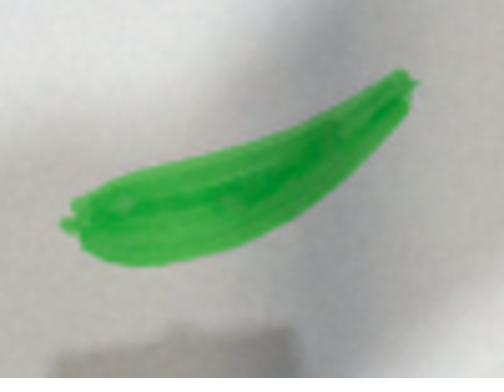

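Request:
{"op": "move", "data": {"target": [0,0,0,0,0,0,0.754,0,0.576,0.696,0.754,0,0.576,0.696,0.754,0,0.576,0.696,0.714,0.678,0.226,0.168,0.4,-0.6,-0.06979,0.21514,-0.20691,0,0,0,-0.165,0,-0.345,0.6,-0.12,0,-0.34,0.6,-0.165,0,-0.345,0.6,-0.81,0.678,-0.05,0.1,0.75,-0.9], "speed": 0.2, "cameras": []}}

Request:
{"op": "move", "data": {"target": [[0,0,0,0,0,0,0.754,0,0.576,0.696,0.754,0,0.576,0.696,0.754,0,0.576,0.696,0.714,0.678,0.226,0.168,0.4,-0.6,-0.00443,0.00185,0.0014,0,0,0,-0.165,0,-0.345,0.6,-0.12,0,-0.34,0.6,-0.165,0,-0.345,0.6,-0.81,0.678,-0.05,0.1,0.75,-0.9],[0,0,0,0,0,0,0.754,0,0.576,0.696,0.754,0,0.576,0.696,0.754,0,0.576,0.696,0.714,0.678,0.226,0.168,0.4,-0.6,0.00298,0.02223,-0.00204,0,0,0,-0.165,0,-0.345,0.6,-0.12,0,-0.34,0.6,-0.165,0,-0.345,0.6,-0.81,0.678,-0.05,0.1,0.75,-0.9],[0,0,0,0,0,0,0.754,0,0.576,0.696,0.754,0,0.576,0.696,0.754,0,0.576,0.696,0.714,0.678,0.226,0.168,0.4,-0.6,0.00872,0.04512,-0.01404,0,0,0,-0.165,0,-0.345,0.6,-0.12,0,-0.34,0.6,-0.165,0,-0.345,0.6,-0.81,0.678,-0.05,0.1,0.75,-0.9],[0,0,0,0,0,0,0.754,0,0.576,0.696,0.754,0,0.576,0.696,0.754,0,0.576,0.696,0.714,0.678,0.226,0.168,0.4,-0.6,0.01162,0.06919,-0.0366,0,0,0,-0.165,0,-0.345,0.6,-0.12,0,-0.34,0.6,-0.165,0,-0.345,0.6,-0.81,0.678,-0.05,0.1,0.75,-0.9],[0,0,0,0,0,0,0.754,0,0.576,0.696,0.754,0,0.576,0.696,0.754,0,0.576,0.696,0.714,0.678,0.226,0.168,0.4,-0.6,0.0119,0.08171,-0.0522,0,0,0,-0.165,0,-0.345,0.6,-0.12,0,-0.34,0.6,-0.165,0,-0.345,0.6,-0.81,0.678,-0.05,0.1,0.75,-0.9],[0,0,0,0,0,0,0.754,0,0.576,0.696,0.754,0,0.576,0.696,0.754,0,0.576,0.696,0.714,0.678,0.226,0.168,0.4,-0.6,0.0106,0.08767,-0.0642,0,0,0,-0.165,0,-0.345,0.6,-0.12,0,-0.34,0.6,-0.165,0,-0.345,0.6,-0.81,0.678,-0.05,0.1,0.75,-0.9],[0,0,0,0,0,0,0.754,0,0.576,0.696,0.754,0,0.576,0.696,0.754,0,0.576,0.696,0.714,0.678,0.226,0.168,0.4,-0.6,0.01503,0.08582,-0.0656,0,0,0,-0.165,0,-0.345,0.6,-0.12,0,-0.34,0.6,-0.165,0,-0.345,0.6,-0.81,0.678,-0.05,0.1,0.75,-0.9],[0,0,0,0,0,0,0.754,0,0.576,0.696,0.754,0,0.576,0.696,0.754,0,0.576,0.696,0.714,0.678,0.226,0.168,0.4,-0.6,-0.00054,0.00113,-0.0032,0,0,0,-0.165,0,-0.345,0.6,-0.12,0,-0.34,0.6,-0.165,0,-0.345,0.6,-0.81,0.678,-0.05,0.1,0.75,-0.9],[0,0,0,0,0,0,0.754,0,0.576,0.696,0.754,0,0.576,0.696,0.754,0,0.576,0.696,0.714,0.678,0.226,0.168,0.4,-0.6,-0.00497,0.00298,-0.0018,0,0,0,-0.165,0,-0.345,0.6,-0.12,0,-0.34,0.6,-0.165,0,-0.345,0.6,-0.81,0.678,-0.05,0.1,0.75,-0.9],[0,0,0,0,0,0,0.754,0,0.576,0.696,0.754,0,0.576,0.696,0.754,0,0.576,0.696,0.714,0.678,0.226,0.168,0.4,-0.6,0.00194,0.02266,-0.00588,0,0,0,-0.165,0,-0.345,0.6,-0.12,0,-0.34,0.6,-0.165,0,-0.345,0.6,-0.81,0.678,-0.05,0.1,0.75,-0.9],[0,0,0,0,0,0,0.754,0,0.576,0.696,0.754,0,0.576,0.696,0.754,0,0.576,0.696,0.714,0.678,0.226,0.168,0.4,-0.6,0.0076,0.04559,-0.0182,0,0,0,-0.165,0,-0.345,0.6,-0.12,0,-0.34,0.6,-0.165,0,-0.345,0.6,-0.81,0.678,-0.05,0.1,0.75,-0.9],[0,0,0,0,0,0,0.754,0,0.576,0.696,0.754,0,0.576,0.696,0.754,0,0.576,0.696,0.714,0.678,0.226,0.168,0.4,-0.6,0.01067,0.06958,-0.04012,0,0,0,-0.165,0,-0.345,0.6,-0.12,0,-0.34,0.6,-0.165,0,-0.345,0.6,-0.81,0.678,-0.05,0.1,0.75,-0.9],[0,0,0,0,0,0,0.754,0,0.576,0.696,0.754,0,0.576,0.696,0.754,0,0.576,0.696,0.714,0.678,0.226,0.168,0.4,-0.6,0.01095,0.07578,-0.0474,0,0,0,-0.165,0,-0.345,0.6,-0.12,0,-0.34,0.6,-0.165,0,-0.345,0.6,-0.81,0.678,-0.05,0.1,0.75,-0.9],[0,0,0,0,0,0,0.754,0,0.576,0.696,0.754,0,0.576,0.696,0.754,0,0.576,0.696,0.714,0.678,0.226,0.168,0.4,-0.6,0.01538,0.07393,-0.0488,0,0,0,-0.165,0,-0.345,0.6,-0.12,0,-0.34,0.6,-0.165,0,-0.345,0.6,-0.81,0.678,-0.05,0.1,0.75,-0.9],[0,0,0,0,0,0,0.754,0,0.576,0.696,0.754,0,0.576,0.696,0.754,0,0.576,0.696,0.714,0.678,0.226,0.168,0.4,-0.6,-0.00098,0.00221,-0.006,0,0,0,-0.165,0,-0.345,0.6,-0.12,0,-0.34,0.6,-0.165,0,-0.345,0.6,-0.81,0.678,-0.05,0.1,0.75,-0.9]], "speed": [0.05,0.06,0.06,0.06,0.06,0.06,0.1,0.2,0.05,0.06,0.06,0.06,0.06,0.1,0.2], "blend": [0,0.002,0.003,0.003,0.002,0,0.001,0.001,0,0.003,0.003,0.002,0,0.001,0], "cameras": []}}

Request:
{"op": "move", "data": {"target": [[0,0,0,0,0,0,0.754,0,0.576,0.696,0.754,0,0.576,0.696,0.754,0,0.576,0.696,0.714,0.678,0.226,0.168,0.4,-0.6,-0.00443,0.00185,0.0014,0,0,0,-0.165,0,-0.345,0.6,-0.12,0,-0.34,0.6,-0.165,0,-0.345,0.6,-0.81,0.678,-0.05,0.1,0.75,-0.9],[0,0,0,0,0,0,0.754,0,0.576,0.696,0.754,0,0.576,0.696,0.754,0,0.576,0.696,0.714,0.678,0.226,0.168,0.4,-0.6,0.00186,0.02089,-0.0038,0,0,0,-0.165,0,-0.345,0.6,-0.12,0,-0.34,0.6,-0.165,0,-0.345,0.6,-0.81,0.678,-0.05,0.1,0.75,-0.9],[0,0,0,0,0,0,0.754,0,0.576,0.696,0.754,0,0.576,0.696,0.754,0,0.576,0.696,0.714,0.678,0.226,0.168,0.4,-0.6,0.00743,0.04385,-0.01644,0,0,0,-0.165,0,-0.345,0.6,-0.12,0,-0.34,0.6,-0.165,0,-0.345,0.6,-0.81,0.678,-0.05,0.1,0.75,-0.9],[0,0,0,0,0,0,0.754,0,0.576,0.696,0.754,0,0.576,0.696,0.754,0,0.576,0.696,0.714,0.678,0.226,0.168,0.4,-0.6,0.0107,0.06777,-0.03764,0,0,0,-0.165,0,-0.345,0.6,-0.12,0,-0.34,0.6,-0.165,0,-0.345,0.6,-0.81,0.678,-0.05,0.1,0.75,-0.9],[0,0,0,0,0,0,0.754,0,0.576,0.696,0.754,0,0.576,0.696,0.754,0,0.576,0.696,0.714,0.678,0.226,0.168,0.4,-0.6,0.0112,0.08335,-0.0566,0,0,0,-0.165,0,-0.345,0.6,-0.12,0,-0.34,0.6,-0.165,0,-0.345,0.6,-0.81,0.678,-0.05,0.1,0.75,-0.9],[0,0,0,0,0,0,0.754,0,0.576,0.696,0.754,0,0.576,0.696,0.754,0,0.576,0.696,0.714,0.678,0.226,0.168,0.4,-0.6,0.01563,0.08151,-0.058,0,0,0,-0.165,0,-0.345,0.6,-0.12,0,-0.34,0.6,-0.165,0,-0.345,0.6,-0.81,0.678,-0.05,0.1,0.75,-0.9],[0,0,0,0,0,0,0.754,0,0.576,0.696,0.754,0,0.576,0.696,0.754,0,0.576,0.696,0.714,0.678,0.226,0.168,0.4,-0.6,-0.00075,0.00031,-0.0028,0,0,0,-0.165,0,-0.345,0.6,-0.12,0,-0.34,0.6,-0.165,0,-0.345,0.6,-0.81,0.678,-0.05,0.1,0.75,-0.9],[0,0,0,0,0,0,0.754,0,0.576,0.696,0.754,0,0.576,0.696,0.754,0,0.576,0.696,0.714,0.678,0.226,0.168,0.4,-0.6,-0.00518,0.00216,-0.0014,0,0,0,-0.165,0,-0.345,0.6,-0.12,0,-0.34,0.6,-0.165,0,-0.345,0.6,-0.81,0.678,-0.05,0.1,0.75,-0.9],[0,0,0,0,0,0,0.754,0,0.576,0.696,0.754,0,0.576,0.696,0.754,0,0.576,0.696,0.714,0.678,0.226,0.168,0.4,-0.6,0.00083,0.02132,-0.00764,0,0,0,-0.165,0,-0.345,0.6,-0.12,0,-0.34,0.6,-0.165,0,-0.345,0.6,-0.81,0.678,-0.05,0.1,0.75,-0.9],[0,0,0,0,0,0,0.754,0,0.576,0.696,0.754,0,0.576,0.696,0.754,0,0.576,0.696,0.714,0.678,0.226,0.168,0.4,-0.6,0.00631,0.04432,-0.0206,0,0,0,-0.165,0,-0.345,0.6,-0.12,0,-0.34,0.6,-0.165,0,-0.345,0.6,-0.81,0.678,-0.05,0.1,0.75,-0.9],[0,0,0,0,0,0,0.754,0,0.576,0.696,0.754,0,0.576,0.696,0.754,0,0.576,0.696,0.714,0.678,0.226,0.168,0.4,-0.6,0.00975,0.06816,-0.04116,0,0,0,-0.165,0,-0.345,0.6,-0.12,0,-0.34,0.6,-0.165,0,-0.345,0.6,-0.81,0.678,-0.05,0.1,0.75,-0.9],[0,0,0,0,0,0,0.754,0,0.576,0.696,0.754,0,0.576,0.696,0.754,0,0.576,0.696,0.714,0.678,0.226,0.168,0.4,-0.6,0.01,0.07257,-0.0462,0,0,0,-0.165,0,-0.345,0.6,-0.12,0,-0.34,0.6,-0.165,0,-0.345,0.6,-0.81,0.678,-0.05,0.1,0.75,-0.9],[0,0,0,0,0,0,0.754,0,0.576,0.696,0.754,0,0.576,0.696,0.754,0,0.576,0.696,0.714,0.678,0.226,0.168,0.4,-0.6,0.01443,0.07072,-0.0476,0,0,0,-0.165,0,-0.345,0.6,-0.12,0,-0.34,0.6,-0.165,0,-0.345,0.6,-0.81,0.678,-0.05,0.1,0.75,-0.9],[0,0,0,0,0,0,0.754,0,0.576,0.696,0.754,0,0.576,0.696,0.754,0,0.576,0.696,0.714,0.678,0.226,0.168,0.4,-0.6,-0.00086,0.00126,-0.0044,0,0,0,-0.165,0,-0.345,0.6,-0.12,0,-0.34,0.6,-0.165,0,-0.345,0.6,-0.81,0.678,-0.05,0.1,0.75,-0.9]], "speed": [0.05,0.06,0.06,0.06,0.06,0.1,0.2,0.05,0.06,0.06,0.06,0.06,0.1,0.2], "blend": [0,0.003,0.003,0.003,0,0.001,0.001,0,0.003,0.003,0.002,0,0.001,0], "cameras": []}}

Request:
{"op": "move", "data": {"target": [[0,0,0,0,0,0,0.754,0,0.576,0.696,0.754,0,0.576,0.696,0.754,0,0.576,0.696,0.714,0.678,0.226,0.168,0.4,-0.6,-0.00443,0.00185,0.0014,0,0,0,-0.165,0,-0.345,0.6,-0.12,0,-0.34,0.6,-0.165,0,-0.345,0.6,-0.81,0.678,-0.05,0.1,0.75,-0.9],[0,0,0,0,0,0,0.754,0,0.576,0.696,0.754,0,0.576,0.696,0.754,0,0.576,0.696,0.714,0.678,0.226,0.168,0.4,-0.6,0.00064,0.0205,-0.00716,0,0,0,-0.165,0,-0.345,0.6,-0.12,0,-0.34,0.6,-0.165,0,-0.345,0.6,-0.81,0.678,-0.05,0.1,0.75,-0.9],[0,0,0,0,0,0,0.754,0,0.576,0.696,0.754,0,0.576,0.696,0.754,0,0.576,0.696,0.714,0.678,0.226,0.168,0.4,-0.6,0.00603,0.04353,-0.02044,0,0,0,-0.165,0,-0.345,0.6,-0.12,0,-0.34,0.6,-0.165,0,-0.345,0.6,-0.81,0.678,-0.05,0.1,0.75,-0.9],[0,0,0,0,0,0,0.754,0,0.576,0.696,0.754,0,0.576,0.696,0.754,0,0.576,0.696,0.714,0.678,0.226,0.168,0.4,-0.6,0.00967,0.06729,-0.04028,0,0,0,-0.165,0,-0.345,0.6,-0.12,0,-0.34,0.6,-0.165,0,-0.345,0.6,-0.81,0.678,-0.05,0.1,0.75,-0.9],[0,0,0,0,0,0,0.754,0,0.576,0.696,0.754,0,0.576,0.696,0.754,0,0.576,0.696,0.714,0.678,0.226,0.168,0.4,-0.6,0.01067,0.08177,-0.0562,0,0,0,-0.165,0,-0.345,0.6,-0.12,0,-0.34,0.6,-0.165,0,-0.345,0.6,-0.81,0.678,-0.05,0.1,0.75,-0.9],[0,0,0,0,0,0,0.754,0,0.576,0.696,0.754,0,0.576,0.696,0.754,0,0.576,0.696,0.714,0.678,0.226,0.168,0.4,-0.6,0.0151,0.07993,-0.0576,0,0,0,-0.165,0,-0.345,0.6,-0.12,0,-0.34,0.6,-0.165,0,-0.345,0.6,-0.81,0.678,-0.05,0.1,0.75,-0.9],[0,0,0,0,0,0,0.754,0,0.576,0.696,0.754,0,0.576,0.696,0.754,0,0.576,0.696,0.714,0.678,0.226,0.168,0.4,-0.6,0,0.00181,-0.0024,0,0,0,-0.165,0,-0.345,0.6,-0.12,0,-0.34,0.6,-0.165,0,-0.345,0.6,-0.81,0.678,-0.05,0.1,0.75,-0.9],[0,0,0,0,0,0,0.754,0,0.576,0.696,0.754,0,0.576,0.696,0.754,0,0.576,0.696,0.714,0.678,0.226,0.168,0.4,-0.6,-0.00443,0.00365,-0.001,0,0,0,-0.165,0,-0.345,0.6,-0.12,0,-0.34,0.6,-0.165,0,-0.345,0.6,-0.81,0.678,-0.05,0.1,0.75,-0.9],[0,0,0,0,0,0,0.754,0,0.576,0.696,0.754,0,0.576,0.696,0.754,0,0.576,0.696,0.714,0.678,0.226,0.168,0.4,-0.6,-0.00252,0.01098,-0.0046,0,0,0,-0.165,0,-0.345,0.6,-0.12,0,-0.34,0.6,-0.165,0,-0.345,0.6,-0.81,0.678,-0.05,0.1,0.75,-0.9],[0,0,0,0,0,0,0.754,0,0.576,0.696,0.754,0,0.576,0.696,0.754,0,0.576,0.696,0.714,0.678,0.226,0.168,0.4,-0.6,-0.0004,0.02093,-0.011,0,0,0,-0.165,0,-0.345,0.6,-0.12,0,-0.34,0.6,-0.165,0,-0.345,0.6,-0.81,0.678,-0.05,0.1,0.75,-0.9],[0,0,0,0,0,0,0.754,0,0.576,0.696,0.754,0,0.576,0.696,0.754,0,0.576,0.696,0.714,0.678,0.226,0.168,0.4,-0.6,0.00491,0.044,-0.0246,0,0,0,-0.165,0,-0.345,0.6,-0.12,0,-0.34,0.6,-0.165,0,-0.345,0.6,-0.81,0.678,-0.05,0.1,0.75,-0.9],[0,0,0,0,0,0,0.754,0,0.576,0.696,0.754,0,0.576,0.696,0.754,0,0.576,0.696,0.714,0.678,0.226,0.168,0.4,-0.6,0.00872,0.06769,-0.0438,0,0,0,-0.165,0,-0.345,0.6,-0.12,0,-0.34,0.6,-0.165,0,-0.345,0.6,-0.81,0.678,-0.05,0.1,0.75,-0.9],[0,0,0,0,0,0,0.754,0,0.576,0.696,0.754,0,0.576,0.696,0.754,0,0.576,0.696,0.714,0.678,0.226,0.168,0.4,-0.6,0.00935,0.07375,-0.0498,0,0,0,-0.165,0,-0.345,0.6,-0.12,0,-0.34,0.6,-0.165,0,-0.345,0.6,-0.81,0.678,-0.05,0.1,0.75,-0.9],[0,0,0,0,0,0,0.754,0,0.576,0.696,0.754,0,0.576,0.696,0.754,0,0.576,0.696,0.714,0.678,0.226,0.168,0.4,-0.6,0.01378,0.0719,-0.0512,0,0,0,-0.165,0,-0.345,0.6,-0.12,0,-0.34,0.6,-0.165,0,-0.345,0.6,-0.81,0.678,-0.05,0.1,0.75,-0.9],[0,0,0,0,0,0,0.754,0,0.576,0.696,0.754,0,0.576,0.696,0.754,0,0.576,0.696,0.714,0.678,0.226,0.168,0.4,-0.6,-0.00181,-0.00557,0.0016,0,0,0,-0.165,0,-0.345,0.6,-0.12,0,-0.34,0.6,-0.165,0,-0.345,0.6,-0.81,0.678,-0.05,0.1,0.75,-0.9]], "speed": [0.05,0.06,0.06,0.06,0.06,0.1,0.2,0.05,0.06,0.06,0.06,0.06,0.06,0.1,0.2], "blend": [0,0.003,0.003,0.003,0,0.001,0.001,0,0.002,0.003,0.003,0.002,0,0.001,0], "cameras": []}}

Request:
{"op": "move", "data": {"target": [[0,0,0,0,0,0,0.754,0,0.576,0.696,0.754,0,0.576,0.696,0.754,0,0.576,0.696,0.714,0.678,0.226,0.168,0.4,-0.6,-0.00443,0.00185,0.0014,0,0,0,-0.165,0,-0.345,0.6,-0.12,0,-0.34,0.6,-0.165,0,-0.345,0.6,-0.81,0.678,-0.05,0.1,0.75,-0.9],[0,0,0,0,0,0,0.754,0,0.576,0.696,0.754,0,0.576,0.696,0.754,0,0.576,0.696,0.714,0.678,0.226,0.168,0.4,-0.6,-0.00504,0.00706,-0.0074,0,0,0,-0.165,0,-0.345,0.6,-0.12,0,-0.34,0.6,-0.165,0,-0.345,0.6,-0.81,0.678,-0.05,0.1,0.75,-0.9],[0,0,0,0,0,0,0.754,0,0.576,0.696,0.754,0,0.576,0.696,0.754,0,0.576,0.696,0.714,0.678,0.226,0.168,0.4,-0.6,-0.00914,0.01058,-0.025,0,0,0,-0.165,0,-0.345,0.6,-0.12,0,-0.34,0.6,-0.165,0,-0.345,0.6,-0.81,0.678,-0.05,0.1,0.75,-0.9],[0,0,0,0,0,0,0.754,0,0.576,0.696,0.754,0,0.576,0.696,0.754,0,0.576,0.696,0.714,0.678,0.226,0.168,0.4,-0.6,-0.00471,0.00873,-0.0264,0,0,0,-0.165,0,-0.345,0.6,-0.12,0,-0.34,0.6,-0.165,0,-0.345,0.6,-0.81,0.678,-0.05,0.1,0.75,-0.9],[0,0,0,0,0,0,0.754,0,0.576,0.696,0.754,0,0.576,0.696,0.754,0,0.576,0.696,0.714,0.678,0.226,0.168,0.4,-0.6,0.03122,0.02942,0.06,0,0,0,-0.165,0,-0.345,0.6,-0.12,0,-0.34,0.6,-0.165,0,-0.345,0.6,-0.81,0.678,-0.05,0.1,0.75,-0.9]], "speed": [0.05,0.06,0.06,0.1,0.2], "blend": [0,0.002,0,0.001,0], "cameras": ["cam_above"]}}

Request:
{"op": "zoom_image", "data": {"camera": "cam_above", "region": [260, 220, 400, 325]}}

Scene clock: 1761.07 s.
left_arm: end_effector_position=(+0.5149, +0.2768, +0.3417) hand_goal=(+0.754, +0.000, +0.576, +0.696, +0.754, +0.000, +0.576, +0.696, +0.754, +0.000, +0.576, +0.696, +0.714, +0.678, +0.226, +0.168) hand_measured=(+0.752, +0.000, +0.576, +0.696, +0.752, +0.000, +0.576, +0.696, +0.752, +0.000, +0.576, +0.696, +0.714, +0.678, +0.224, +0.168) hand_current_ma=(-1, +0, +0, +0, -1, +0, +0, +0, -2, +0, +0, +0, +0, -1, -2, +0) hand_state=(goal, goal, goal, goal, goal, goal, goal, goal, goal, goal, goal, goal, goal, goal, goal, goal) hand_current_limit=0.40 hand_speed=-0.60 end_effector_quat_wxyz=(-0.219, +0.859, -0.454, -0.090) | right_arm: end_effector_position=(+0.4954, +0.5295, +0.0160) hand_goal=(-0.164, +0.000, -0.344, +0.600, -0.120, +0.000, -0.340, +0.600, -0.164, +0.000, -0.344, +0.600, -0.810, +0.678, -0.050, +0.100) hand_measured=(-0.106, +0.004, -0.330, +0.606, -0.086, +0.002, -0.326, +0.606, -0.092, +0.004, -0.316, +0.616, -0.808, +0.676, +0.080, +0.168) hand_current_ma=(+278, +13, +58, +24, +159, +5, +60, +23, +341, +14, +115, +61, +11, -8, +481, +413) hand_state=(blocked, goal, goal, goal, blocked, goal, goal, goal, blocked, goal, blocked, goal, goal, goal, blocked, blocked) hand_current_limit=0.75 hand_speed=-0.90 end_effector_quat_wxyz=(-0.519, +0.638, +0.483, +0.301)
Joint positions: left_arm=[3.752 -1.823 -1.387 -1.177 1.928 -3.07] | right_arm=[0.368 -0.742 1.447 0.17 0.373 -2.013]
Joint torques (N m): left_arm=[7.34 32.98 18.48 2.56 0.49 1.52] | right_arm=[-10.66 -40.62 -24.61 3.99 -3.73 -1.41]
Wrist force (N): left_arm=[-0.1 0.5 -0.1] | right_arm=[-0.4 -0.4 0.1]
Wrist torque (N m): left_arm=[0.06 0.02 -0.07] | right_arm=[-0.13 0.33 0.31]
Wrist force, peak (N): left_arm=[-0.6 0.4 -0.3] | right_arm=[-0.4 -1.6 0.9]
Hand target: left_arm +0.5149, +0.2768, +0.3417; -0.219, +0.859, -0.454, -0.090 | right_arm +0.4954, +0.5295, +0.0160; -0.519, +0.638, +0.483, +0.301
Off the commanded pose: left_arm 0.000 m, 0 deg | right_arm 0.000 m, 0 deg.
move: done
No camera images: "cameras" was empty.

Scene clock: 1765.97 s.
left_arm: end_effector_position=(+0.5149, +0.2768, +0.3417) hand_goal=(+0.754, +0.000, +0.576, +0.696, +0.754, +0.000, +0.576, +0.696, +0.754, +0.000, +0.576, +0.696, +0.714, +0.678, +0.226, +0.168) hand_measured=(+0.752, +0.000, +0.576, +0.696, +0.752, +0.000, +0.576, +0.696, +0.752, +0.000, +0.576, +0.696, +0.714, +0.678, +0.224, +0.168) hand_current_ma=(-1, +0, +0, +0, -1, +0, +0, +0, -2, +0, +0, +0, +0, -1, -2, +0) hand_state=(goal, goal, goal, goal, goal, goal, goal, goal, goal, goal, goal, goal, goal, goal, goal, goal) hand_current_limit=0.40 hand_speed=-0.60 end_effector_quat_wxyz=(-0.219, +0.859, -0.454, -0.090) | right_arm: end_effector_position=(+0.4969, +0.5259, +0.0159) hand_goal=(-0.164, +0.000, -0.344, +0.600, -0.120, +0.000, -0.340, +0.600, -0.164, +0.000, -0.344, +0.600, -0.810, +0.678, -0.050, +0.100) hand_measured=(-0.106, +0.004, -0.330, +0.606, -0.086, +0.002, -0.326, +0.606, -0.092, +0.004, -0.316, +0.616, -0.808, +0.676, +0.080, +0.168) hand_current_ma=(+278, +13, +55, +22, +159, +5, +57, +22, +341, +15, +115, +61, +11, -8, +481, +413) hand_state=(blocked, goal, goal, goal, blocked, goal, goal, goal, blocked, goal, blocked, goal, goal, goal, blocked, blocked) hand_current_limit=0.75 hand_speed=-0.90 end_effector_quat_wxyz=(-0.519, +0.638, +0.483, +0.301)
Joint positions: left_arm=[3.752 -1.823 -1.387 -1.177 1.928 -3.07] | right_arm=[0.361 -0.74 1.447 0.183 0.368 -2.029]
Joint torques (N m): left_arm=[7.62 32.59 17.62 2.64 0.37 1.44] | right_arm=[10.45 -56.02 -10.22 -1.4 1.31 1.22]
Wrist force (N): left_arm=[-0.1 0.5 -0.3] | right_arm=[-0.6 -0.4 0.1]
Wrist torque (N m): left_arm=[0.08 0.01 -0.07] | right_arm=[-0.12 0.35 0.22]
Wrist force, peak (N): left_arm=[-0.4 0.6 0.0] | right_arm=[1.6 -1.8 -0.5]
Hand target: left_arm +0.5149, +0.2768, +0.3417; -0.219, +0.859, -0.454, -0.090 | right_arm +0.4969, +0.5259, +0.0159; -0.519, +0.638, +0.483, +0.301
Off the commanded pose: left_arm 0.000 m, 0 deg | right_arm 0.000 m, 0 deg.
move: done
No camera images: "cameras" was empty.

Scene clock: 1770.70 s.
left_arm: end_effector_position=(+0.5149, +0.2768, +0.3417) hand_goal=(+0.754, +0.000, +0.576, +0.696, +0.754, +0.000, +0.576, +0.696, +0.754, +0.000, +0.576, +0.696, +0.714, +0.678, +0.226, +0.168) hand_measured=(+0.752, +0.000, +0.576, +0.696, +0.752, +0.000, +0.576, +0.696, +0.752, +0.000, +0.576, +0.696, +0.714, +0.678, +0.224, +0.168) hand_current_ma=(-1, +0, +0, +0, -1, +0, +0, +0, -2, +0, +0, +0, +0, -1, -2, +0) hand_state=(goal, goal, goal, goal, goal, goal, goal, goal, goal, goal, goal, goal, goal, goal, goal, goal) hand_current_limit=0.40 hand_speed=-0.60 end_effector_quat_wxyz=(-0.219, +0.859, -0.454, -0.090) | right_arm: end_effector_position=(+0.4977, +0.5232, +0.0159) hand_goal=(-0.164, +0.000, -0.344, +0.600, -0.120, +0.000, -0.340, +0.600, -0.164, +0.000, -0.344, +0.600, -0.810, +0.678, -0.050, +0.100) hand_measured=(-0.106, +0.004, -0.330, +0.606, -0.086, +0.002, -0.326, +0.606, -0.092, +0.004, -0.316, +0.616, -0.808, +0.676, +0.080, +0.168) hand_current_ma=(+278, +13, +53, +21, +159, +5, +57, +22, +341, +15, +115, +61, +10, -8, +481, +413) hand_state=(blocked, goal, goal, goal, blocked, goal, goal, goal, blocked, goal, blocked, goal, goal, goal, blocked, blocked) hand_current_limit=0.75 hand_speed=-0.90 end_effector_quat_wxyz=(-0.519, +0.638, +0.483, +0.301)
Joint positions: left_arm=[3.752 -1.823 -1.387 -1.177 1.928 -3.07] | right_arm=[0.356 -0.739 1.448 0.192 0.365 -2.041]
Joint torques (N m): left_arm=[7.38 33.76 18.6 2.65 0.53 1.5] | right_arm=[9.33 -55.86 -9.05 -1.5 1.36 1.49]
Wrist force (N): left_arm=[-0.3 0.4 -0.3] | right_arm=[-0.7 -0.4 -0.2]
Wrist torque (N m): left_arm=[0.06 0.03 -0.09] | right_arm=[-0.10 0.36 0.21]
Wrist force, peak (N): left_arm=[-0.5 0.5 -0.2] | right_arm=[1.6 -1.8 0.0]
Hand target: left_arm +0.5149, +0.2768, +0.3417; -0.219, +0.859, -0.454, -0.090 | right_arm +0.4977, +0.5233, +0.0159; -0.519, +0.638, +0.483, +0.301
Off the commanded pose: left_arm 0.000 m, 0 deg | right_arm 0.000 m, 0 deg.
move: done
No camera images: "cameras" was empty.

Scene clock: 1775.43 s.
left_arm: end_effector_position=(+0.5149, +0.2768, +0.3417) hand_goal=(+0.754, +0.000, +0.576, +0.696, +0.754, +0.000, +0.576, +0.696, +0.754, +0.000, +0.576, +0.696, +0.714, +0.678, +0.226, +0.168) hand_measured=(+0.752, +0.000, +0.576, +0.696, +0.752, +0.000, +0.576, +0.696, +0.752, +0.000, +0.576, +0.696, +0.714, +0.678, +0.224, +0.168) hand_current_ma=(-1, +0, +0, +0, -1, +0, +0, +0, -2, +0, +0, +0, +0, -1, -2, +0) hand_state=(goal, goal, goal, goal, goal, goal, goal, goal, goal, goal, goal, goal, goal, goal, goal, goal) hand_current_limit=0.40 hand_speed=-0.60 end_effector_quat_wxyz=(-0.219, +0.859, -0.454, -0.090) | right_arm: end_effector_position=(+0.4941, +0.5238, +0.0160) hand_goal=(-0.164, +0.000, -0.344, +0.600, -0.120, +0.000, -0.340, +0.600, -0.164, +0.000, -0.344, +0.600, -0.810, +0.678, -0.050, +0.100) hand_measured=(-0.106, +0.004, -0.330, +0.606, -0.086, +0.002, -0.326, +0.606, -0.092, +0.004, -0.316, +0.616, -0.808, +0.676, +0.080, +0.168) hand_current_ma=(+278, +13, +53, +21, +159, +5, +57, +22, +341, +15, +115, +61, +10, -8, +481, +413) hand_state=(blocked, goal, goal, goal, blocked, goal, goal, goal, blocked, goal, blocked, goal, goal, goal, blocked, blocked) hand_current_limit=0.75 hand_speed=-0.90 end_effector_quat_wxyz=(-0.519, +0.638, +0.483, +0.301)
Joint positions: left_arm=[3.752 -1.823 -1.387 -1.177 1.928 -3.07] | right_arm=[0.359 -0.746 1.459 0.18 0.367 -2.033]
Joint torques (N m): left_arm=[7.26 33.53 17.18 2.56 0.56 1.54] | right_arm=[9.99 -56.16 -9.93 -1.16 1.49 1.49]
Wrist force (N): left_arm=[-0.3 0.5 -0.1] | right_arm=[-0.5 -0.4 0.0]
Wrist torque (N m): left_arm=[0.06 0.04 -0.09] | right_arm=[-0.12 0.34 0.22]
Wrist force, peak (N): left_arm=[-0.3 0.7 -0.2] | right_arm=[1.1 -1.8 -0.3]
Hand target: left_arm +0.5149, +0.2768, +0.3417; -0.219, +0.859, -0.454, -0.090 | right_arm +0.4941, +0.5238, +0.0160; -0.519, +0.638, +0.483, +0.301
Off the commanded pose: left_arm 0.000 m, 0 deg | right_arm 0.000 m, 0 deg.
move: done
No camera images: "cameras" was empty.

Scene clock: 1777.50 s.
left_arm: end_effector_position=(+0.5149, +0.2768, +0.3417) hand_goal=(+0.754, +0.000, +0.576, +0.696, +0.754, +0.000, +0.576, +0.696, +0.754, +0.000, +0.576, +0.696, +0.714, +0.678, +0.226, +0.168) hand_measured=(+0.752, +0.000, +0.576, +0.696, +0.752, +0.000, +0.576, +0.696, +0.752, +0.000, +0.576, +0.696, +0.714, +0.678, +0.224, +0.168) hand_current_ma=(-1, +0, +0, +0, -1, +0, +0, +0, -2, +0, +0, +0, +0, -1, -2, +0) hand_state=(goal, goal, goal, goal, goal, goal, goal, goal, goal, goal, goal, goal, goal, goal, goal, goal) hand_current_limit=0.40 hand_speed=-0.60 end_effector_quat_wxyz=(-0.219, +0.859, -0.454, -0.090) | right_arm: end_effector_position=(+0.5129, +0.5639, +0.0159) hand_goal=(-0.164, +0.000, -0.344, +0.600, -0.120, +0.000, -0.340, +0.600, -0.164, +0.000, -0.344, +0.600, -0.810, +0.678, -0.050, +0.100) hand_measured=(-0.106, +0.004, -0.330, +0.606, -0.086, +0.002, -0.326, +0.606, -0.092, +0.004, -0.316, +0.616, -0.808, +0.676, +0.080, +0.168) hand_current_ma=(+278, +13, +53, +21, +159, +6, +57, +22, +341, +15, +115, +61, +11, -8, +481, +413) hand_state=(blocked, goal, goal, goal, blocked, goal, goal, goal, blocked, goal, blocked, goal, goal, goal, blocked, blocked) hand_current_limit=0.75 hand_speed=-0.90 end_effector_quat_wxyz=(-0.519, +0.638, +0.483, +0.301)
Joint positions: left_arm=[3.752 -1.823 -1.387 -1.177 1.928 -3.07] | right_arm=[0.414 -0.695 1.332 0.156 0.403 -1.925]
Joint torques (N m): left_arm=[8.01 33.79 17.67 2.67 0.45 1.56] | right_arm=[9.9 -43.09 -23.97 -1.31 1.44 1.44]
Wrist force (N): left_arm=[-0.3 0.3 -0.1] | right_arm=[-0.6 -0.2 0.0]
Wrist torque (N m): left_arm=[0.04 0.04 -0.08] | right_arm=[-0.10 0.36 0.22]
Wrist force, peak (N): left_arm=[-0.2 0.6 -0.4] | right_arm=[1.4 -1.4 -0.1]
Hand target: left_arm +0.5149, +0.2768, +0.3417; -0.219, +0.859, -0.454, -0.090 | right_arm +0.5129, +0.5639, +0.0159; -0.519, +0.638, +0.483, +0.301
Off the commanded pose: left_arm 0.000 m, 0 deg | right_arm 0.000 m, 0 deg.
move: done
Images, in order (width x height): cam_above 672x504.

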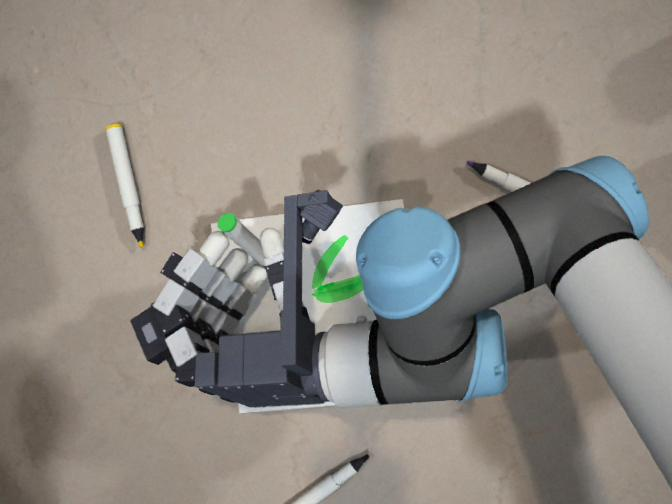

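Scaled by 3.600.

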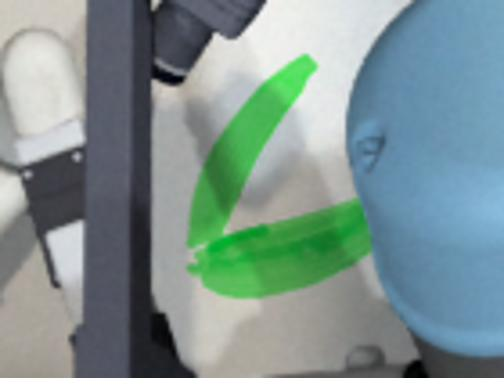

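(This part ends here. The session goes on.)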